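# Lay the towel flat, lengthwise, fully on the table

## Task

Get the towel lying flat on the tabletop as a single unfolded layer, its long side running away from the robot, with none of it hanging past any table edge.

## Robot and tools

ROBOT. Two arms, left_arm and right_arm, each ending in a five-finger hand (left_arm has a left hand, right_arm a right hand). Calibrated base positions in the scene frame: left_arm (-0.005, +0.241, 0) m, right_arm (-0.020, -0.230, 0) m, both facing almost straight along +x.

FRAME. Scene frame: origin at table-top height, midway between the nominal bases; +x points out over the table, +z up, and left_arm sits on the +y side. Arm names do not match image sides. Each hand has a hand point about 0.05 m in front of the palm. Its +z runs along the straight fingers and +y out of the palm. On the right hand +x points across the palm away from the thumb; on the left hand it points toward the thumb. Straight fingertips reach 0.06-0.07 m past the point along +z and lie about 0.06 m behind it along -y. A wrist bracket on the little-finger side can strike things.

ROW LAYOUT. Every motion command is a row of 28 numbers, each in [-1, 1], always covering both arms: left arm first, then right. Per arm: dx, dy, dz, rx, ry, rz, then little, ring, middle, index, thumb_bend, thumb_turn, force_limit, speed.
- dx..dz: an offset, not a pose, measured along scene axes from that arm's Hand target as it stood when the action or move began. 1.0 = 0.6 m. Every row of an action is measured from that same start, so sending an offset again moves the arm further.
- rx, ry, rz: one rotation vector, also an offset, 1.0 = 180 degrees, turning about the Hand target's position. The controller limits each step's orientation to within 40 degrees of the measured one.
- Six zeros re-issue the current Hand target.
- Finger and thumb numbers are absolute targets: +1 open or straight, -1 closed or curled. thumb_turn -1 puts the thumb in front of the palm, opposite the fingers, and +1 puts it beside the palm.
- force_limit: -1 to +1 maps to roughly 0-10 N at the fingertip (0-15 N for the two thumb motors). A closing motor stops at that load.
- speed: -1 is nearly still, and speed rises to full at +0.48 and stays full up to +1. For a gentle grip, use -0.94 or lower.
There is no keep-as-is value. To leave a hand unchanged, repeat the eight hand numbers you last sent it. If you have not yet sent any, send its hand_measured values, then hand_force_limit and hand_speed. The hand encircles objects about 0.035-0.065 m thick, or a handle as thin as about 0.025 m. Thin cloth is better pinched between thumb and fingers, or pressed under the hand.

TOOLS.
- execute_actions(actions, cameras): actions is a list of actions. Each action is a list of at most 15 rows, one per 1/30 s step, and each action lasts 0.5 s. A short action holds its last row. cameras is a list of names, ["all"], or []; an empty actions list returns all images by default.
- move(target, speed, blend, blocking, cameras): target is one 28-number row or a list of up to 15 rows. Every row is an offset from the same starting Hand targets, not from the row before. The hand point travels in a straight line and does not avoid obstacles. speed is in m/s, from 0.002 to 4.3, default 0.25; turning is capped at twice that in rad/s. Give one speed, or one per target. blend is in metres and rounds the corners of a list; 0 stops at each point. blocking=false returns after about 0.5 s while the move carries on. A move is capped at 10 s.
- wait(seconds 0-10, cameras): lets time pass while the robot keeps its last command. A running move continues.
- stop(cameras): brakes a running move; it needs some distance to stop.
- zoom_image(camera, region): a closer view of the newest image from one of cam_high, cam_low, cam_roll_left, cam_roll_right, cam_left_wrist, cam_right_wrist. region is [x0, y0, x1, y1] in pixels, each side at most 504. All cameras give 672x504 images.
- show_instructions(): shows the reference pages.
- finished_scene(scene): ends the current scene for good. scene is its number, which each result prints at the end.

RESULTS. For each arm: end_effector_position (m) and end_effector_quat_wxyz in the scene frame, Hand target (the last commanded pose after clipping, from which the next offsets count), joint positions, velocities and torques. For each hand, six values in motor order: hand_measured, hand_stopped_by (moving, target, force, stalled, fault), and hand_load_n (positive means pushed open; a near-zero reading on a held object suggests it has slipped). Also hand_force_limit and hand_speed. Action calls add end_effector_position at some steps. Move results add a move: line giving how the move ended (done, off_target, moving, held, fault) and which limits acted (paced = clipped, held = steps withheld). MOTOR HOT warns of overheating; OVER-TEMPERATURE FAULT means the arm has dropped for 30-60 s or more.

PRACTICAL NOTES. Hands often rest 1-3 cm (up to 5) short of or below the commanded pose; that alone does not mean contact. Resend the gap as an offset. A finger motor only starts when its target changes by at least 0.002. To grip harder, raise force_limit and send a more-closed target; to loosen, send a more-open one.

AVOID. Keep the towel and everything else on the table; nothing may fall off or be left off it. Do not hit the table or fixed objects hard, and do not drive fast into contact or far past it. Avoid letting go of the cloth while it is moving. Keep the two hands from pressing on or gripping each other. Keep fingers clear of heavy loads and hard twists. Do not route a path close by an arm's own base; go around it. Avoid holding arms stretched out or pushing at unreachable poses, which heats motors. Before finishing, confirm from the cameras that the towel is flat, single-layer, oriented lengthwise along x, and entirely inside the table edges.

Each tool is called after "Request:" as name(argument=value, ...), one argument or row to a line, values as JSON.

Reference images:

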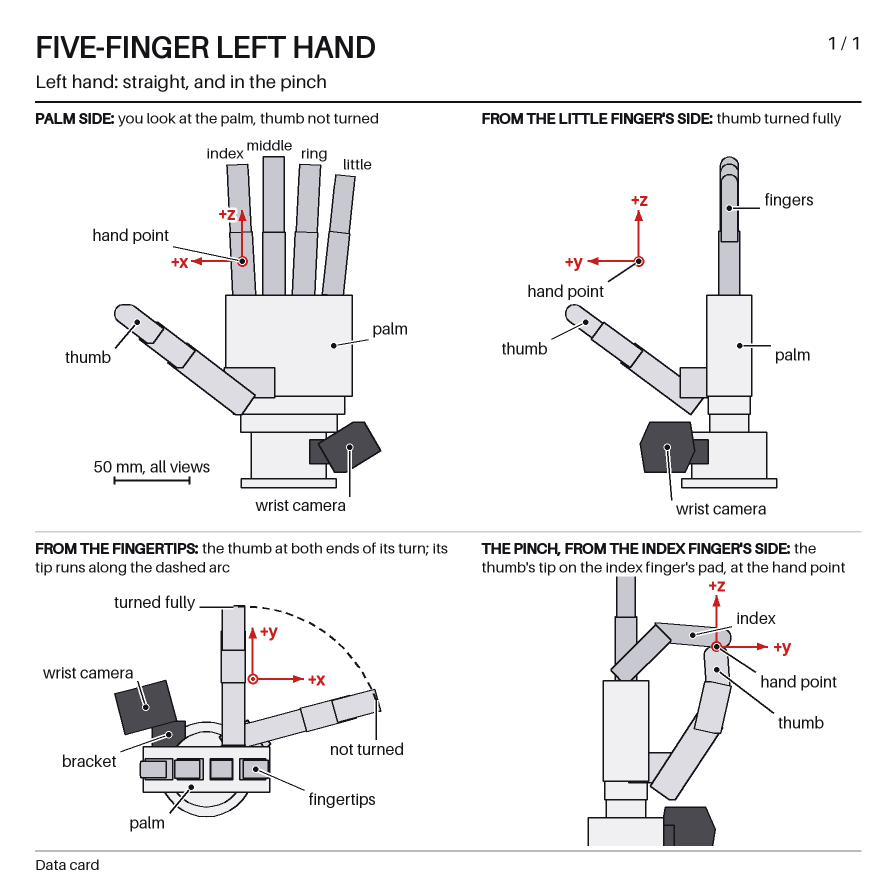

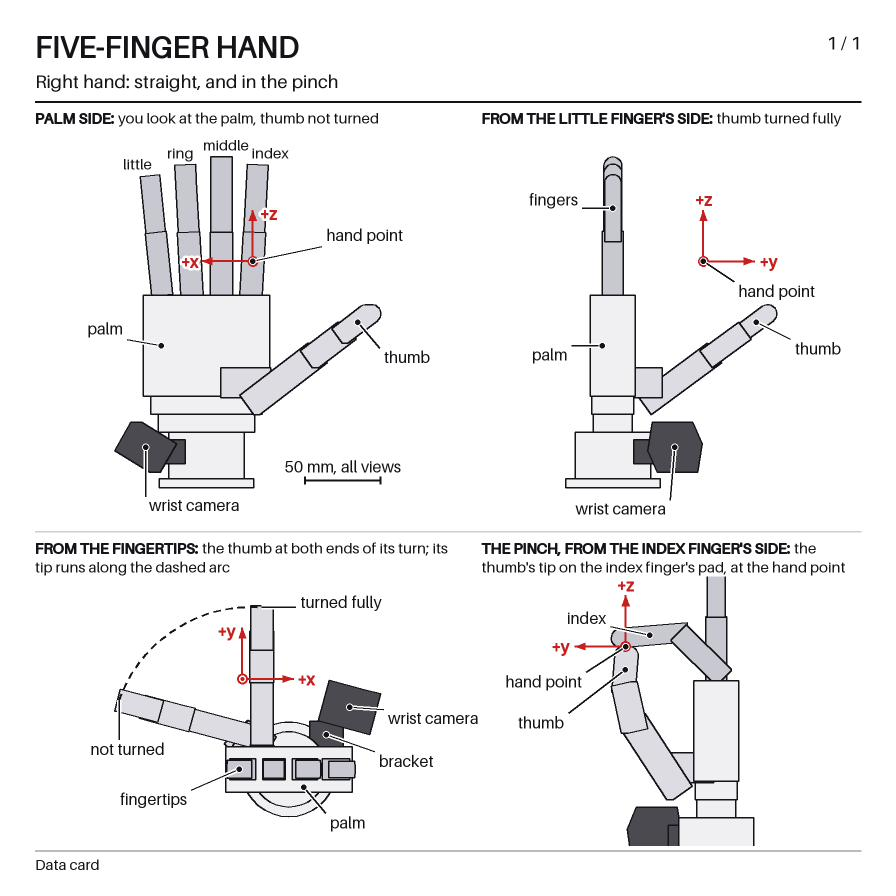

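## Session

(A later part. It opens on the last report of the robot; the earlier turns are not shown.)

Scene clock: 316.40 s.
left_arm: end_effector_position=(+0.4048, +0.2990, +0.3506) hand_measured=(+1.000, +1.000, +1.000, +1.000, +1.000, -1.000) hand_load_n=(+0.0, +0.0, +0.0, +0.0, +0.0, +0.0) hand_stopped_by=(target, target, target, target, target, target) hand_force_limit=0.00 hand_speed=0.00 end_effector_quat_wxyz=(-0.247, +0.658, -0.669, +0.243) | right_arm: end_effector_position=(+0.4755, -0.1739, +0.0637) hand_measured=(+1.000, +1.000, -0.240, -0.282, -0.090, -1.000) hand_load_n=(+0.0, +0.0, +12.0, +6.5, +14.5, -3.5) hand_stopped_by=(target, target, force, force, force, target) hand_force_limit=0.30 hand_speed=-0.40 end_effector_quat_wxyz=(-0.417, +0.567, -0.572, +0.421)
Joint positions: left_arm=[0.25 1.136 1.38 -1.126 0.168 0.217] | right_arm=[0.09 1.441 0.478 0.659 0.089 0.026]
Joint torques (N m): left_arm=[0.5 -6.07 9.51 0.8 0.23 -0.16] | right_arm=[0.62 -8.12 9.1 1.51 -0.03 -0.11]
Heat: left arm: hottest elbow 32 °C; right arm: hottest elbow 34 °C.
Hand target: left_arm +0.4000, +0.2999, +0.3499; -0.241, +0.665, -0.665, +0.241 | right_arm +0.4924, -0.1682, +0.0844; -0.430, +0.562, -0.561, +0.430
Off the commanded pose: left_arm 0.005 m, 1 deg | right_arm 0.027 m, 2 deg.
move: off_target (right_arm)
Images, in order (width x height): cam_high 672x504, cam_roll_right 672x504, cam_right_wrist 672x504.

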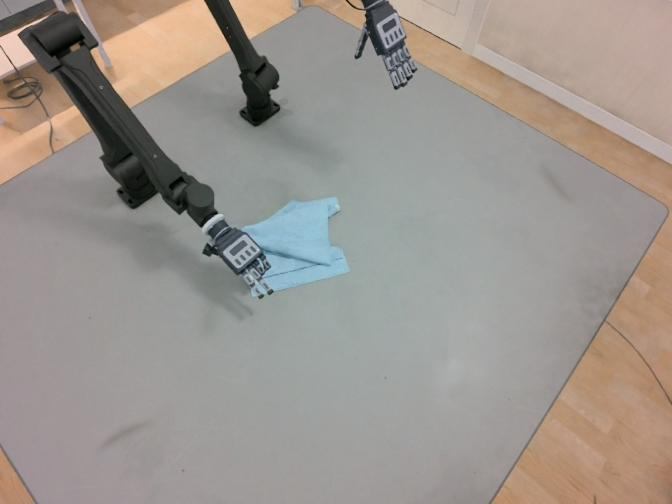

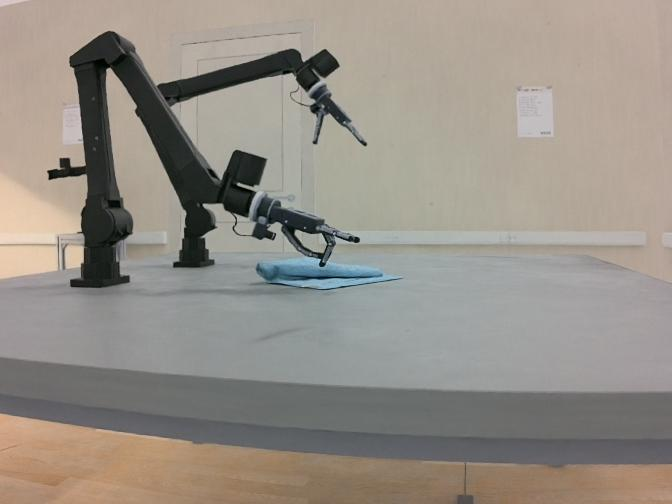

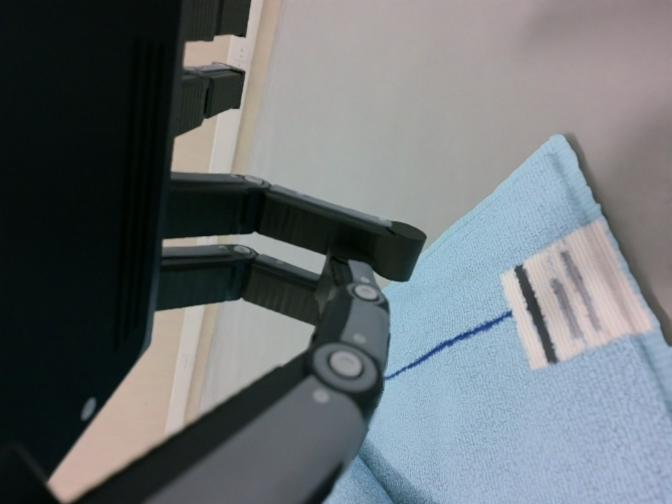

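Request:
move(
  target="[0,0,0,0,0,0,1,1,1,1,1,-1,0,0,0.0,0.0,0,0,0,0,1,1,0.2,0.2,0.15,-1,0.3,-0.2],[0,0,0,0,0,0,1,1,1,1,1,-1,0,0,-0.015,0.0,-0.075,0,0,0,1,1,0.2,0.2,0.15,-1,0.3,-0.2]]",
  speed=0.08,
  cameras=["cam_high","cam_roll_right","cam_right_wrist"],
)

Request:
zoom_image(
  camera="cam_roll_right",
  region=[260, 190, 430, 310],
)


Scaled by 2.965.

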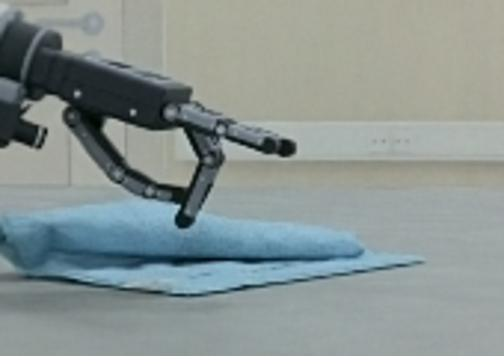

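Request:
move(
  target=[
    [0,0,0,0,0,0,1,1,1,1,1,-1,0,0,0,0,0,0,0,0,1,1,0.2,0.2,0.15,-1,0.3,-0.2],
    [0,0,0,0,0,0,1,1,1,1,1,-1,0,0,-0.015,0,-0.075,0,0,0,1,1,0.2,0.2,0.15,-1,0.3,-0.2],
  ],
  speed=0.08,
  cameras=["cam_high","cam_roll_right","cam_right_wrist"],
)

Request:
zoom_image(
  camera="cam_roll_right",
  region=[260, 190, 430, 310],
)

Scene clock: 340.80 s.
left_arm: end_effector_position=(+0.4048, +0.2990, +0.3506) hand_measured=(+1.000, +1.000, +1.000, +1.000, +1.000, -1.000) hand_load_n=(+0.0, +0.0, +0.0, +0.0, +0.0, +0.0) hand_stopped_by=(target, target, target, target, target, target) hand_force_limit=0.00 hand_speed=0.00 end_effector_quat_wxyz=(-0.247, +0.658, -0.669, +0.243) | right_arm: end_effector_position=(+0.4881, -0.1727, +0.0489) hand_measured=(+1.000, +1.000, +0.200, +0.200, +0.150, -1.000) hand_load_n=(+0.0, +0.0, +0.0, +0.0, +0.0, +0.0) hand_stopped_by=(target, target, target, target, target, target) hand_force_limit=0.30 hand_speed=-0.20 end_effector_quat_wxyz=(-0.431, +0.556, -0.563, +0.434)
Joint positions: left_arm=[0.25 1.136 1.38 -1.126 0.168 0.217] | right_arm=[0.091 1.551 0.478 0.817 0.089 0.026]
Joint torques (N m): left_arm=[0.44 -6.12 9.52 0.79 0.23 -0.16] | right_arm=[0.73 -6.71 4.26 3.06 0.04 -0.11]
Heat: left arm: hottest elbow 32 °C; right arm: hottest elbow 35 °C.
Hand target: left_arm +0.4000, +0.2999, +0.3499; -0.241, +0.665, -0.665, +0.241 | right_arm +0.4834, -0.1681, +0.0394; -0.430, +0.562, -0.561, +0.430
Off the commanded pose: left_arm 0.005 m, 1 deg | right_arm 0.012 m, 1 deg.
move: off_target (right_arm)
Images, in order (width x height): cam_high 672x504, cam_roll_right 672x504, cam_right_wrist 672x504.

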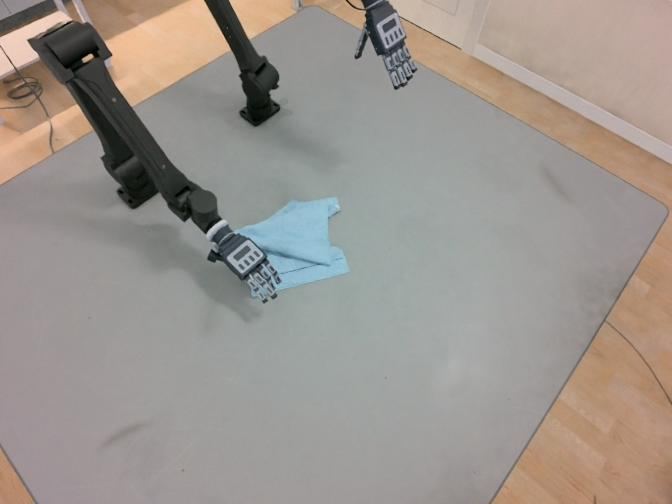

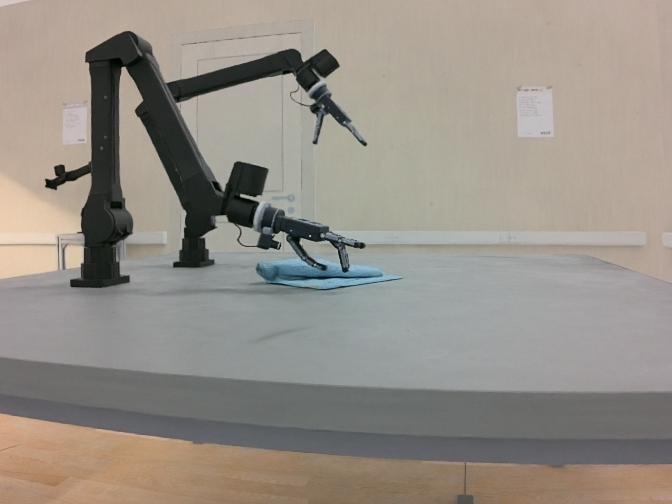

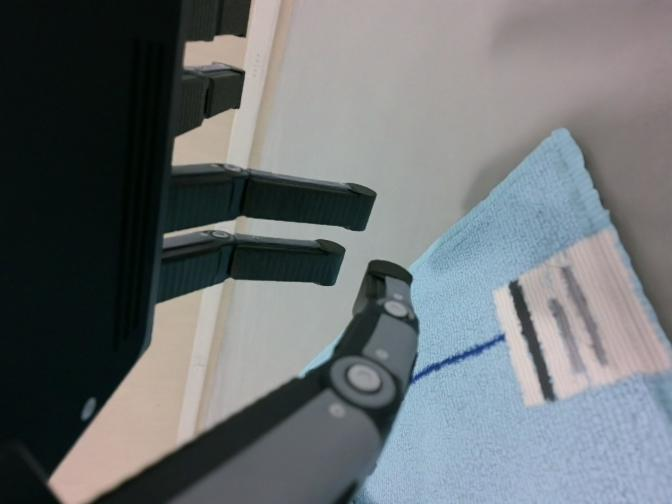

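Scaled by 2.965.

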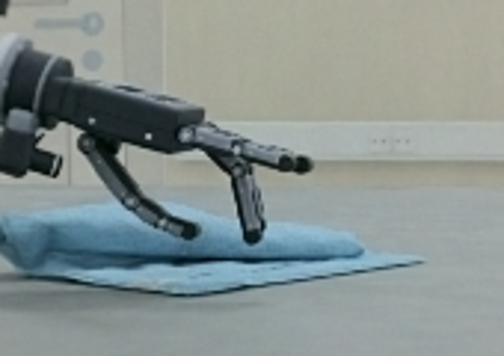

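Request:
move(
  target=[
    [0,0,0,0,0,0,1,1,1,1,1,-1,0,0,-0.033,0,-0.03,0,0,0,1,1,0.2,0.2,0.15,-1,0.3,-0.2],
    [0,0,0,0,0,0,1,1,1,1,1,-1,0,0,-0.033,0,-0.085,0,0,0,1,1,0.2,0.2,0.15,-1,0.3,-0.2],
  ],
  speed=0.08,
  cameras=["cam_roll_right","cam_right_wrist"],
)

Request:
zoom_image(
  camera="cam_roll_right",
  region=[260, 190, 430, 310],
)

Scene clock: 354.67 s.
left_arm: end_effector_position=(+0.4048, +0.2990, +0.3506) hand_measured=(+1.000, +1.000, +1.000, +1.000, +1.000, -1.000) hand_load_n=(+0.0, -0.5, +0.0, +0.0, +0.0, +0.0) hand_stopped_by=(target, target, target, target, target, target) hand_force_limit=0.00 hand_speed=0.00 end_effector_quat_wxyz=(-0.247, +0.658, -0.669, +0.243) | right_arm: end_effector_position=(+0.4765, -0.1718, +0.0177) hand_measured=(+1.000, +1.000, +0.200, +0.200, +0.150, -1.000) hand_load_n=(-0.5, +0.0, +0.0, +0.0, -2.0, -0.5) hand_stopped_by=(target, target, target, target, target, target) hand_force_limit=0.30 hand_speed=-0.20 end_effector_quat_wxyz=(-0.448, +0.543, -0.551, +0.448)
Joint positions: left_arm=[0.25 1.136 1.38 -1.126 0.168 0.217] | right_arm=[0.096 1.705 0.417 1.087 0.094 0.026]
Joint torques (N m): left_arm=[0.5 -6.07 9.52 0.8 0.23 -0.16] | right_arm=[0.67 -5.36 2.45 1.94 0.04 -0.1]
Heat: left arm: hottest elbow 33 °C; right arm: hottest elbow 34 °C.
Hand target: left_arm +0.4000, +0.2999, +0.3499; -0.241, +0.665, -0.665, +0.241 | right_arm +0.4637, -0.1681, -0.0116; -0.430, +0.562, -0.561, +0.430
Off the commanded pose: left_arm 0.005 m, 1 deg | right_arm 0.032 m, 4 deg.
move: off_target (right_arm)
Images, in order (width x height): cam_roll_right 672x504, cam_right_wrist 672x504.

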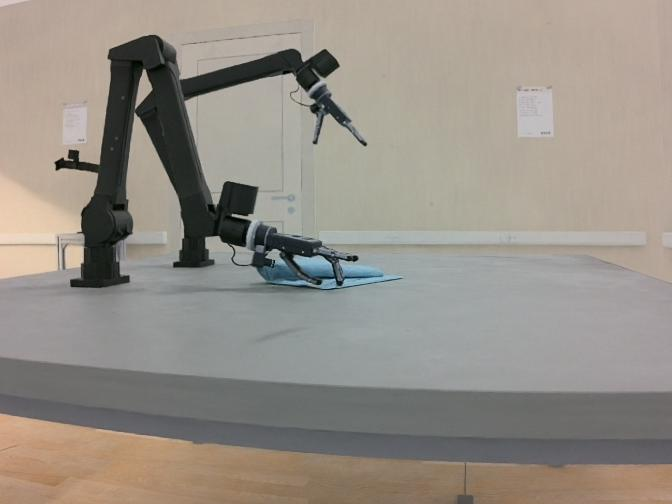

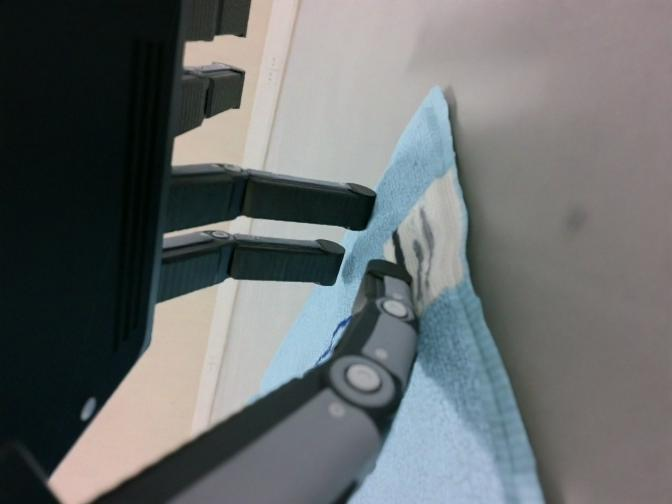

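Scaled by 2.965.

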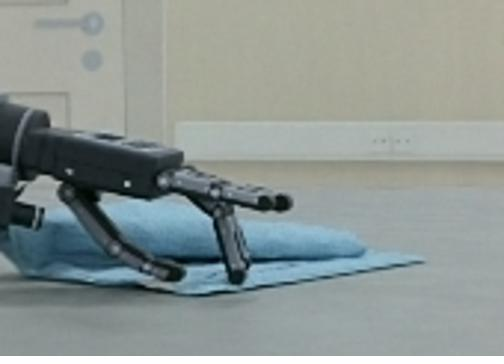

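Request:
move(
  target=[0,0,0,0,0,0,1,1,1,1,1,-1,0,0,0,0,0,0,0,0,1,1,-0.5,-0.5,0.15,-1,0.2,-0.5],
  speed=0.08,
  cameras=["cam_roll_right","cam_right_wrist"],
)

Request:
zoom_image(
  camera="cam_roll_right",
  region=[260, 190, 430, 310],
)

Scene clock: 359.33 s.
left_arm: end_effector_position=(+0.4048, +0.2990, +0.3506) hand_measured=(+1.000, +1.000, +1.000, +1.000, +1.000, -1.000) hand_load_n=(+0.0, +0.0, +0.0, +0.0, +0.0, +0.0) hand_stopped_by=(target, target, target, target, target, target) hand_force_limit=0.00 hand_speed=0.00 end_effector_quat_wxyz=(-0.247, +0.658, -0.669, +0.243) | right_arm: end_effector_position=(+0.4786, -0.1716, +0.0228) hand_measured=(+1.000, +1.000, -0.160, -0.250, +0.152, -1.000) hand_load_n=(+0.0, +0.0, +6.5, +9.5, +5.5, -1.5) hand_stopped_by=(target, target, force, force, target, target) hand_force_limit=0.20 hand_speed=-0.50 end_effector_quat_wxyz=(-0.454, +0.539, -0.547, +0.453)
Joint positions: left_arm=[0.25 1.136 1.38 -1.126 0.168 0.217] | right_arm=[0.096 1.705 0.417 1.107 0.094 0.026]
Joint torques (N m): left_arm=[0.5 -6.07 9.52 0.8 0.23 -0.16] | right_arm=[0.67 -5.36 2.36 1.06 0.04 -0.1]
Heat: left arm: hottest elbow 33 °C; right arm: hottest elbow 34 °C.
Hand target: left_arm +0.4000, +0.2999, +0.3499; -0.241, +0.665, -0.665, +0.241 | right_arm +0.4637, -0.1681, -0.0116; -0.430, +0.562, -0.561, +0.430
Off the commanded pose: left_arm 0.005 m, 1 deg | right_arm 0.038 m, 5 deg.
move: off_target (right_arm)
Images, in order (width x height): cam_roll_right 672x504, cam_right_wrist 672x504.

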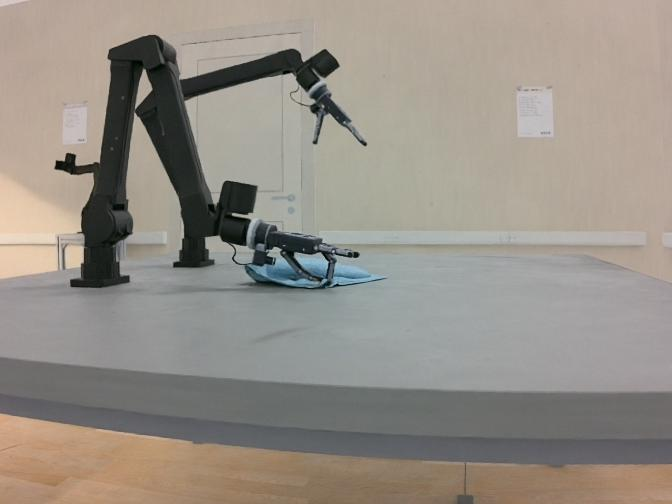

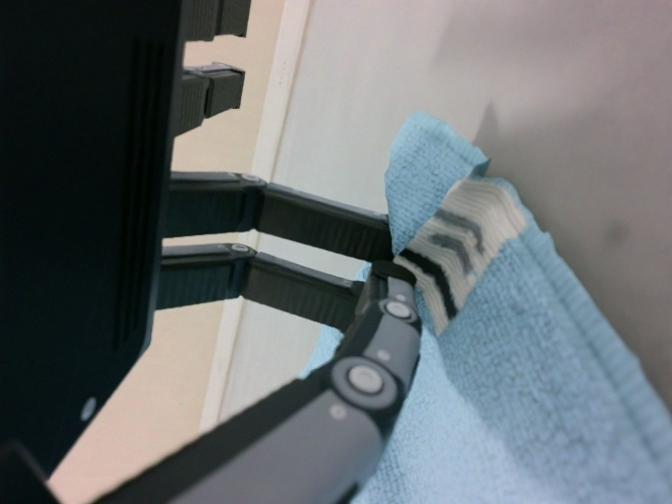

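Scaled by 2.965.

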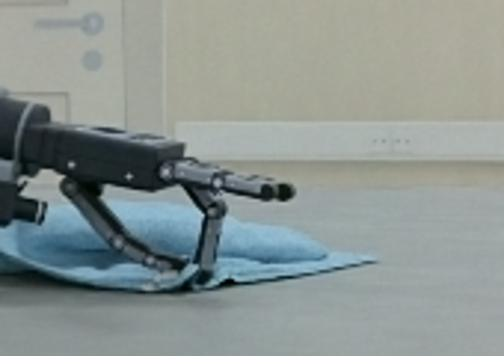

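Request:
move(
  target=[
    [0,0,0,0,0,0,1,1,1,1,1,-1,0,0,0,0,0.02,0,0,0,1,1,-0.6,-0.52,0.0,-1,0.4,-0.7],
    [0,0,0,0,0,0,1,1,1,1,1,-1,0,0,0,0,0.13,0,0,0,1,1,-0.6,-0.52,0.0,-1,0.4,-0.7],
  ],
  speed=0.05,
  cameras=["cam_high","cam_roll_right","cam_right_wrist"],
)

Request:
zoom_image(
  camera="cam_roll_right",
  region=[260, 190, 430, 310],
)

Scene clock: 368.70 s.
left_arm: end_effector_position=(+0.4048, +0.2990, +0.3506) hand_measured=(+1.000, +1.000, +1.000, +1.000, +1.000, -1.000) hand_load_n=(+0.0, +0.0, +0.0, +0.0, +0.0, +0.0) hand_stopped_by=(target, target, target, target, target, target) hand_force_limit=0.00 hand_speed=0.00 end_effector_quat_wxyz=(-0.247, +0.658, -0.669, +0.243) | right_arm: end_effector_position=(+0.4592, -0.1734, +0.0578) hand_measured=(+1.000, +1.000, -0.182, -0.250, +0.008, -1.000) hand_load_n=(+0.0, +0.0, +0.0, +8.5, +7.5, -0.5) hand_stopped_by=(target, target, force, force, target, target) hand_force_limit=0.40 hand_speed=-0.70 end_effector_quat_wxyz=(-0.424, +0.562, -0.567, +0.428)
Joint positions: left_arm=[0.25 1.136 1.38 -1.126 0.168 0.217] | right_arm=[0.096 1.438 0.417 0.742 0.094 0.026]
Joint torques (N m): left_arm=[0.5 -6.12 9.51 0.8 0.23 -0.16] | right_arm=[0.73 -7.77 6.53 1.54 0.06 -0.09]
Heat: left arm: hottest elbow 33 °C; right arm: hottest elbow 33 °C.
Hand target: left_arm +0.4000, +0.2999, +0.3499; -0.241, +0.665, -0.665, +0.241 | right_arm +0.4637, -0.1682, +0.0663; -0.429, +0.562, -0.561, +0.430
Off the commanded pose: left_arm 0.005 m, 1 deg | right_arm 0.011 m, 1 deg.
move: off_target (right_arm)
Images, in order (width x height): cam_high 672x504, cam_roll_right 672x504, cam_right_wrist 672x504.

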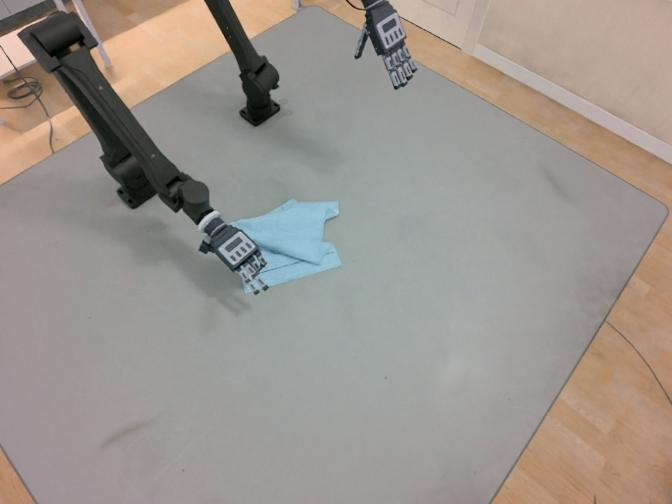

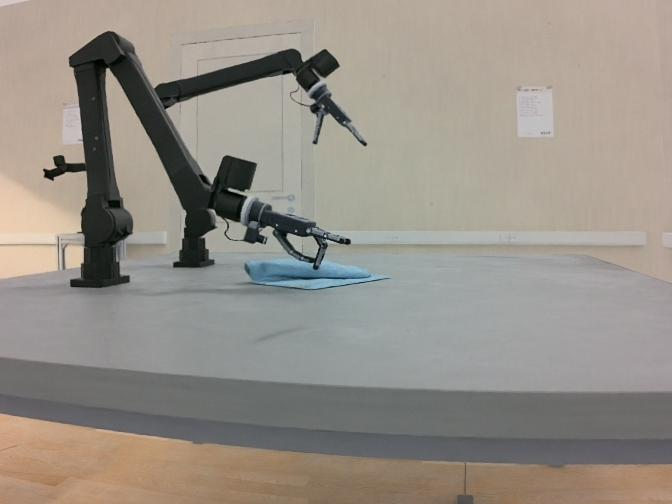

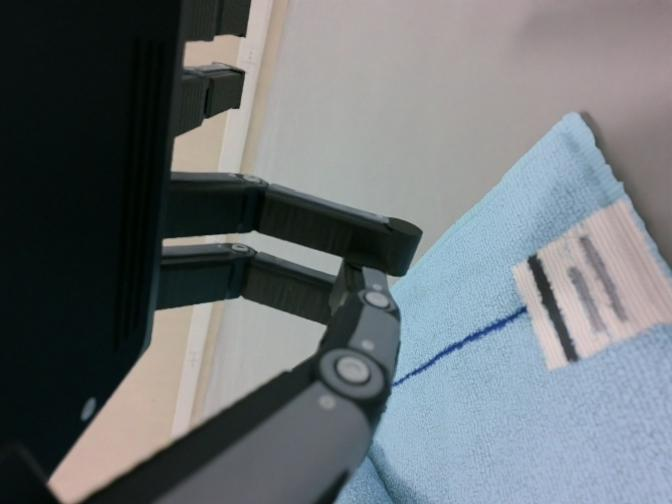

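Scaled by 2.965.

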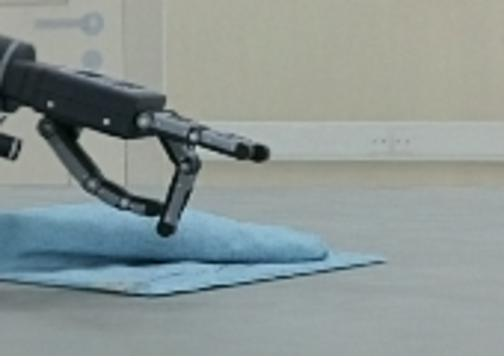

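Request:
move(
  target=[
    [0,0,0,0,0,0,1,1,1,1,1,-1,0,0,0,0,0,0,0,0,1,1,0.2,0.2,0.22,-1,0.3,-0.2],
    [0,0,0,0,0,0,1,1,1,1,1,-1,0,0,-0.035,0,-0.08,0,0,0,1,1,0.2,0.2,0.22,-1,0.3,-0.2],
    [0,0,0,0,0,0,1,1,1,1,1,-1,0,0,-0.035,0,-0.13,0,0,0,1,1,0.2,0.2,0.22,-1,0.3,-0.2],
  ],
  speed=0.08,
  cameras=["cam_roll_right","cam_right_wrist"],
)

Request:
zoom_image(
  camera="cam_roll_right",
  region=[260, 190, 430, 310],
)

Scene clock: 398.70 s.
left_arm: end_effector_position=(+0.4048, +0.2990, +0.3506) hand_measured=(+1.000, +1.000, +1.000, +1.000, +1.000, -1.000) hand_load_n=(+0.0, +0.0, +0.0, +0.0, +0.0, +0.0) hand_stopped_by=(target, target, target, target, target, target) hand_force_limit=0.00 hand_speed=0.00 end_effector_quat_wxyz=(-0.247, +0.658, -0.669, +0.243) | right_arm: end_effector_position=(+0.4561, -0.1714, +0.0197) hand_measured=(+1.000, +1.000, +0.200, +0.200, +0.218, -1.000) hand_load_n=(+0.0, +0.0, +0.0, +0.0, -3.5, -1.0) hand_stopped_by=(target, target, target, target, target, target) hand_force_limit=0.30 hand_speed=-0.20 end_effector_quat_wxyz=(-0.450, +0.542, -0.549, +0.450)
Joint positions: left_arm=[0.25 1.136 1.38 -1.126 0.168 0.217] | right_arm=[0.104 1.678 0.36 1.127 0.101 0.026]
Joint torques (N m): left_arm=[0.5 -6.12 9.52 0.81 0.23 -0.16] | right_arm=[0.67 -4.37 2.25 1.68 0.04 -0.07]
Heat: left arm: hottest elbow 33 °C; right arm: hottest elbow 33 °C.
Hand target: left_arm +0.4000, +0.2999, +0.3499; -0.241, +0.665, -0.665, +0.241 | right_arm +0.4426, -0.1680, -0.0117; -0.430, +0.562, -0.561, +0.430
Off the commanded pose: left_arm 0.005 m, 1 deg | right_arm 0.034 m, 4 deg.
move: off_target (right_arm)
Images, in order (width x height): cam_roll_right 672x504, cam_right_wrist 672x504.

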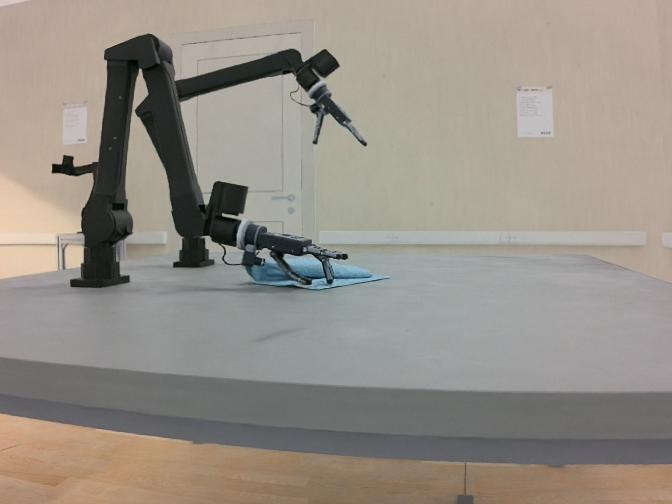

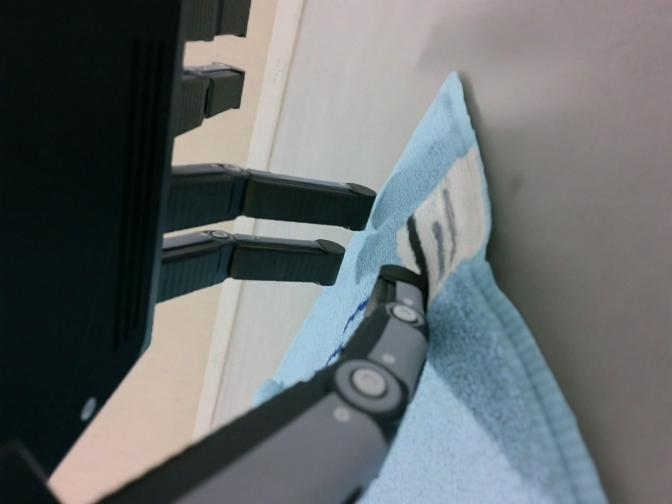

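Scaled by 2.965.

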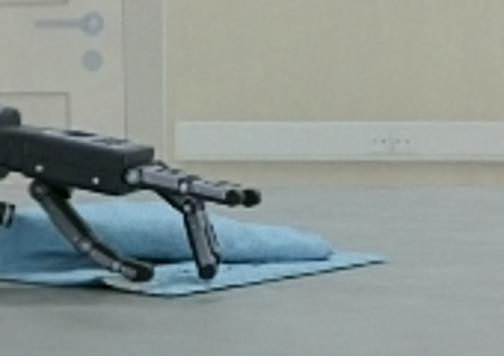

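Request:
move(
  target=[
    [0,0,0,0,0,0,1,1,1,1,1,-1,0,0,0,0,0,0,0,0,1,1,-0.5,-0.5,0.22,-1,0.2,-0.5],
    [0,0,0,0,0,0,1,1,1,1,1,-1,0,0,0,0,0.015,0,0,0,1,1,-0.55,-0.55,0.22,-1,0.5,-0.5],
  ],
  speed=0.08,
  cameras=["cam_roll_right","cam_right_wrist"],
)

Request:
zoom_image(
  camera="cam_roll_right",
  region=[260, 190, 430, 310],
)

Scene clock: 405.87 s.
left_arm: end_effector_position=(+0.4048, +0.2990, +0.3506) hand_measured=(+1.000, +1.000, +1.000, +1.000, +1.000, -1.000) hand_load_n=(+0.0, +0.0, +0.0, +0.0, +0.0, +0.0) hand_stopped_by=(target, target, target, target, target, target) hand_force_limit=0.00 hand_speed=0.00 end_effector_quat_wxyz=(-0.247, +0.658, -0.669, +0.243) | right_arm: end_effector_position=(+0.4564, -0.1715, +0.0227) hand_measured=(+1.000, +1.000, -0.242, -0.252, +0.222, -1.000) hand_load_n=(+0.0, +0.0, +12.5, +7.5, +7.0, -0.5) hand_stopped_by=(target, target, force, force, target, target) hand_force_limit=0.50 hand_speed=-0.50 end_effector_quat_wxyz=(-0.451, +0.541, -0.549, +0.451)
Joint positions: left_arm=[0.25 1.136 1.38 -1.126 0.168 0.217] | right_arm=[0.104 1.667 0.36 1.118 0.101 0.026]
Joint torques (N m): left_arm=[0.44 -6.12 9.54 0.81 0.23 -0.16] | right_arm=[0.67 -6.3 2.36 0.31 0.04 -0.07]
Heat: left arm: hottest elbow 33 °C; right arm: hottest elbow 33 °C.
Hand target: left_arm +0.4000, +0.2999, +0.3499; -0.241, +0.665, -0.665, +0.241 | right_arm +0.4426, -0.1681, -0.0027; -0.429, +0.562, -0.561, +0.430
Off the commanded pose: left_arm 0.005 m, 1 deg | right_arm 0.029 m, 4 deg.
move: off_target (right_arm); target 2's new numbers were sent with right_arm's hand 0.029 m and 4 deg from that target
Images, in order (width x height): cam_roll_right 672x504, cam_right_wrist 672x504.

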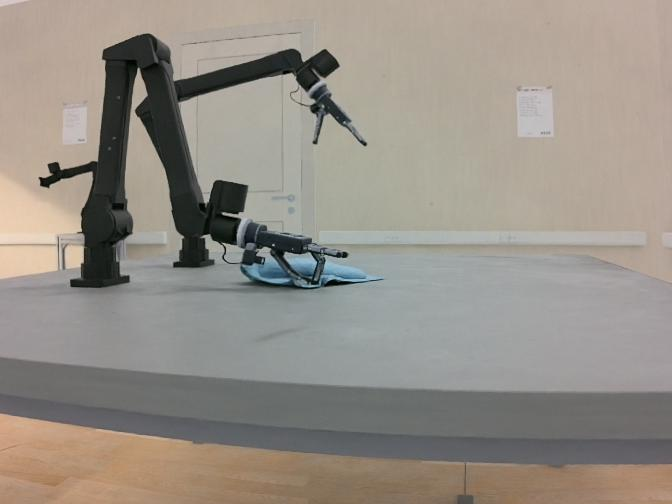

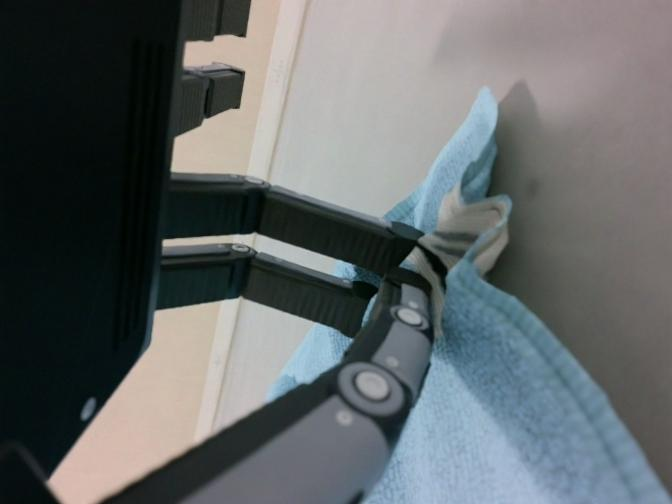

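Scaled by 2.965.

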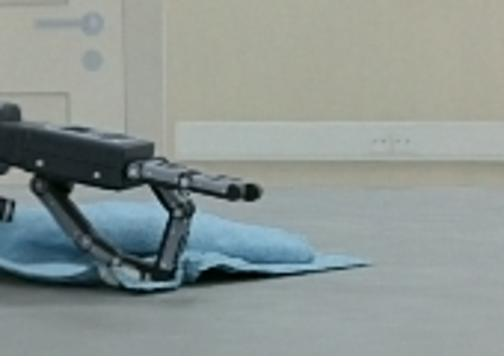

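Request:
move(
  target=[0,0,0,0,0,0,1,1,1,1,1,-1,0,0,0,0,0.12,0,0,0,1,1,-0.55,-0.55,0.22,-1,0.5,-0.5],
  speed=0.05,
  cameras=["cam_high","cam_roll_right","cam_right_wrist"],
)

Request:
zoom_image(
  camera="cam_roll_right",
  region=[260, 190, 430, 310],
)

Scene clock: 412.23 s.
left_arm: end_effector_position=(+0.4048, +0.2990, +0.3506) hand_measured=(+1.000, +1.000, +1.000, +1.000, +1.000, -1.000) hand_load_n=(+0.0, +0.0, +0.0, +0.0, +0.0, +0.0) hand_stopped_by=(target, target, target, target, target, target) hand_force_limit=0.00 hand_speed=0.00 end_effector_quat_wxyz=(-0.247, +0.658, -0.669, +0.243) | right_arm: end_effector_position=(+0.4356, -0.1735, +0.0582) hand_measured=(+1.000, +1.000, -0.242, -0.252, +0.222, -1.000) hand_load_n=(-0.5, +0.0, +11.5, +5.5, +7.5, +0.0) hand_stopped_by=(target, target, force, force, target, target) hand_force_limit=0.50 hand_speed=-0.50 end_effector_quat_wxyz=(-0.422, +0.564, -0.567, +0.427)
Joint positions: left_arm=[0.25 1.136 1.38 -1.126 0.168 0.217] | right_arm=[0.104 1.371 0.36 0.727 0.101 0.026]
Joint torques (N m): left_arm=[0.44 -6.12 9.52 0.8 0.23 -0.16] | right_arm=[0.73 -6.89 7.04 1.46 0.06 -0.07]
Heat: left arm: hottest elbow 33 °C; right arm: hottest elbow 33 °C.
Hand target: left_arm +0.4000, +0.2999, +0.3499; -0.241, +0.665, -0.665, +0.241 | right_arm +0.4426, -0.1682, +0.0694; -0.429, +0.562, -0.561, +0.430
Off the commanded pose: left_arm 0.005 m, 1 deg | right_arm 0.014 m, 1 deg.
move: off_target (right_arm)
Images, in order (width x height): cam_high 672x504, cam_roll_right 672x504, cam_right_wrist 672x504.

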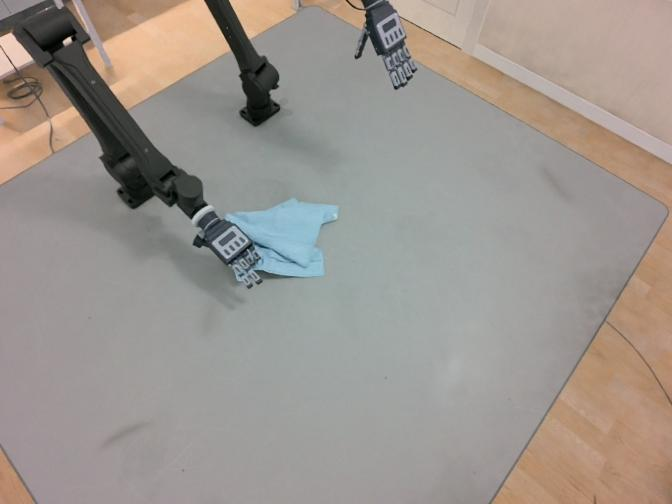

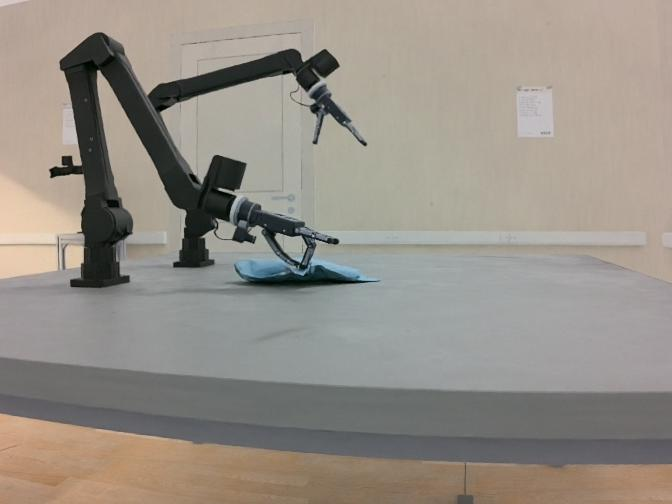

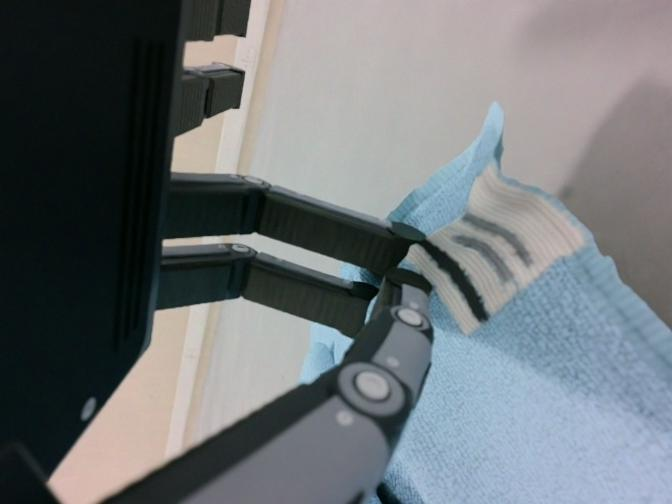

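Scaled by 2.965.

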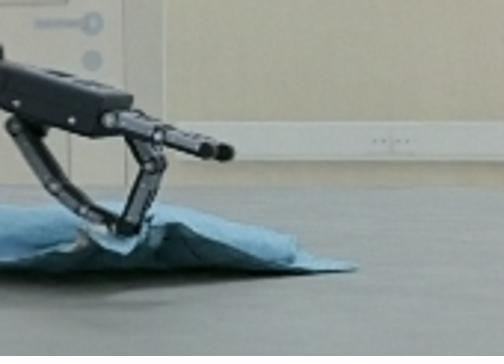

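Request:
move(
  target=[0.2,-0.35,-0.35,0,-0.194,0,1,1,0.2,0.2,0.22,-1,0.3,-0.2,0,0,0,0,0,0,1,1,-0.55,-0.55,0.22,-1,0.5,-0.5],
  speed=0.2,
  cameras=["cam_high","cam_low","cam_roll_left","cam_left_wrist","cam_right_wrist"],
)

Scene clock: 431.20 s.
left_arm: end_effector_position=(+0.5180, +0.0934, +0.1451) hand_measured=(+1.000, +1.000, +0.200, +0.200, +0.220, -1.000) hand_load_n=(+0.0, +0.0, +0.0, +0.0, +0.0, +0.0) hand_stopped_by=(target, target, target, target, target, target) hand_force_limit=0.30 hand_speed=-0.20 end_effector_quat_wxyz=(-0.430, +0.562, -0.561, +0.428) | right_arm: end_effector_position=(+0.4356, -0.1735, +0.0582) hand_measured=(+1.000, +1.000, -0.242, -0.252, +0.222, -1.000) hand_load_n=(+0.0, -0.5, +11.0, +5.5, +8.0, +0.0) hand_stopped_by=(target, target, force, force, target, target) hand_force_limit=0.50 hand_speed=-0.50 end_effector_quat_wxyz=(-0.422, +0.564, -0.567, +0.427)
Joint positions: left_arm=[-0.333 1.342 0.663 0.399 -0.313 -0.087] | right_arm=[0.104 1.371 0.36 0.727 0.101 0.026]
Joint torques (N m): left_arm=[-0.67 -6.07 8.59 2.4 -0.17 -0.1] | right_arm=[0.67 -6.89 7.04 1.57 0.06 -0.06]
Heat: left arm: hottest elbow 33 °C; right arm: hottest elbow 34 °C.
Hand target: left_arm +0.5199, +0.0898, +0.1400; -0.430, +0.562, -0.562, +0.430 | right_arm +0.4427, -0.1682, +0.0694; -0.430, +0.562, -0.561, +0.430
Off the commanded pose: left_arm 0.007 m, 0 deg | right_arm 0.014 m, 1 deg.
move: off_target (right_arm)
Images, in order (width x height): cam_high 672x504, cam_low 672x504, cam_roll_left 672x504, cam_left_wrist 672x504, cam_right_wrist 672x504.

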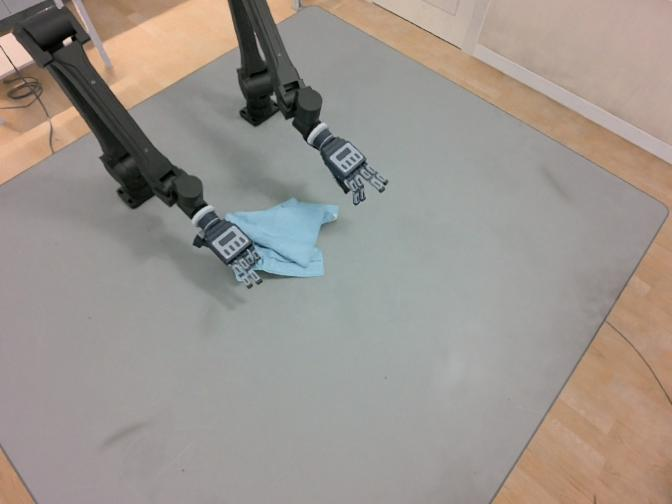

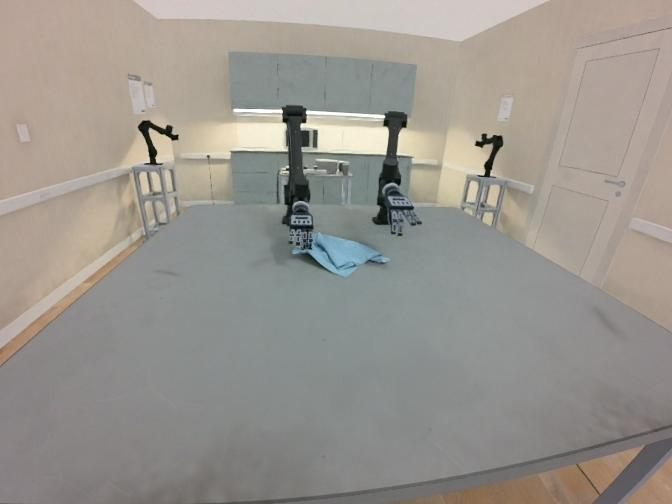

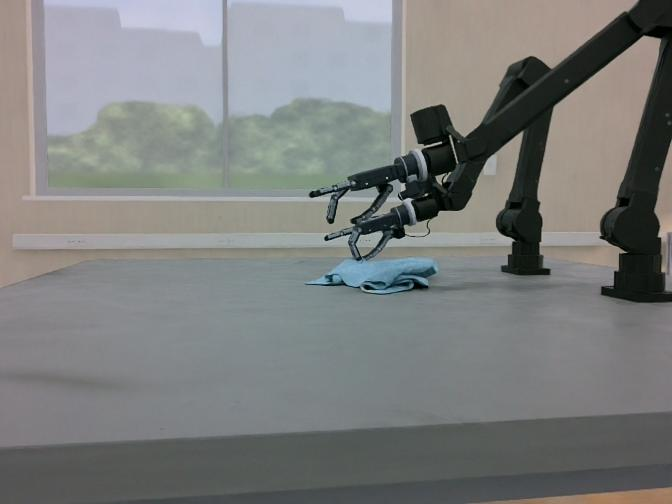

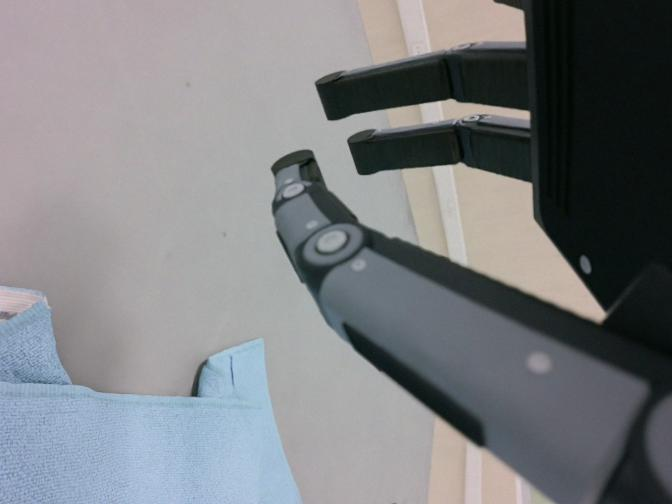

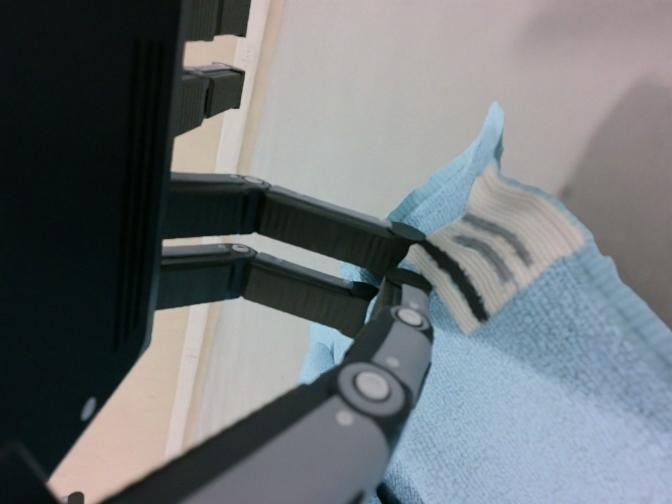

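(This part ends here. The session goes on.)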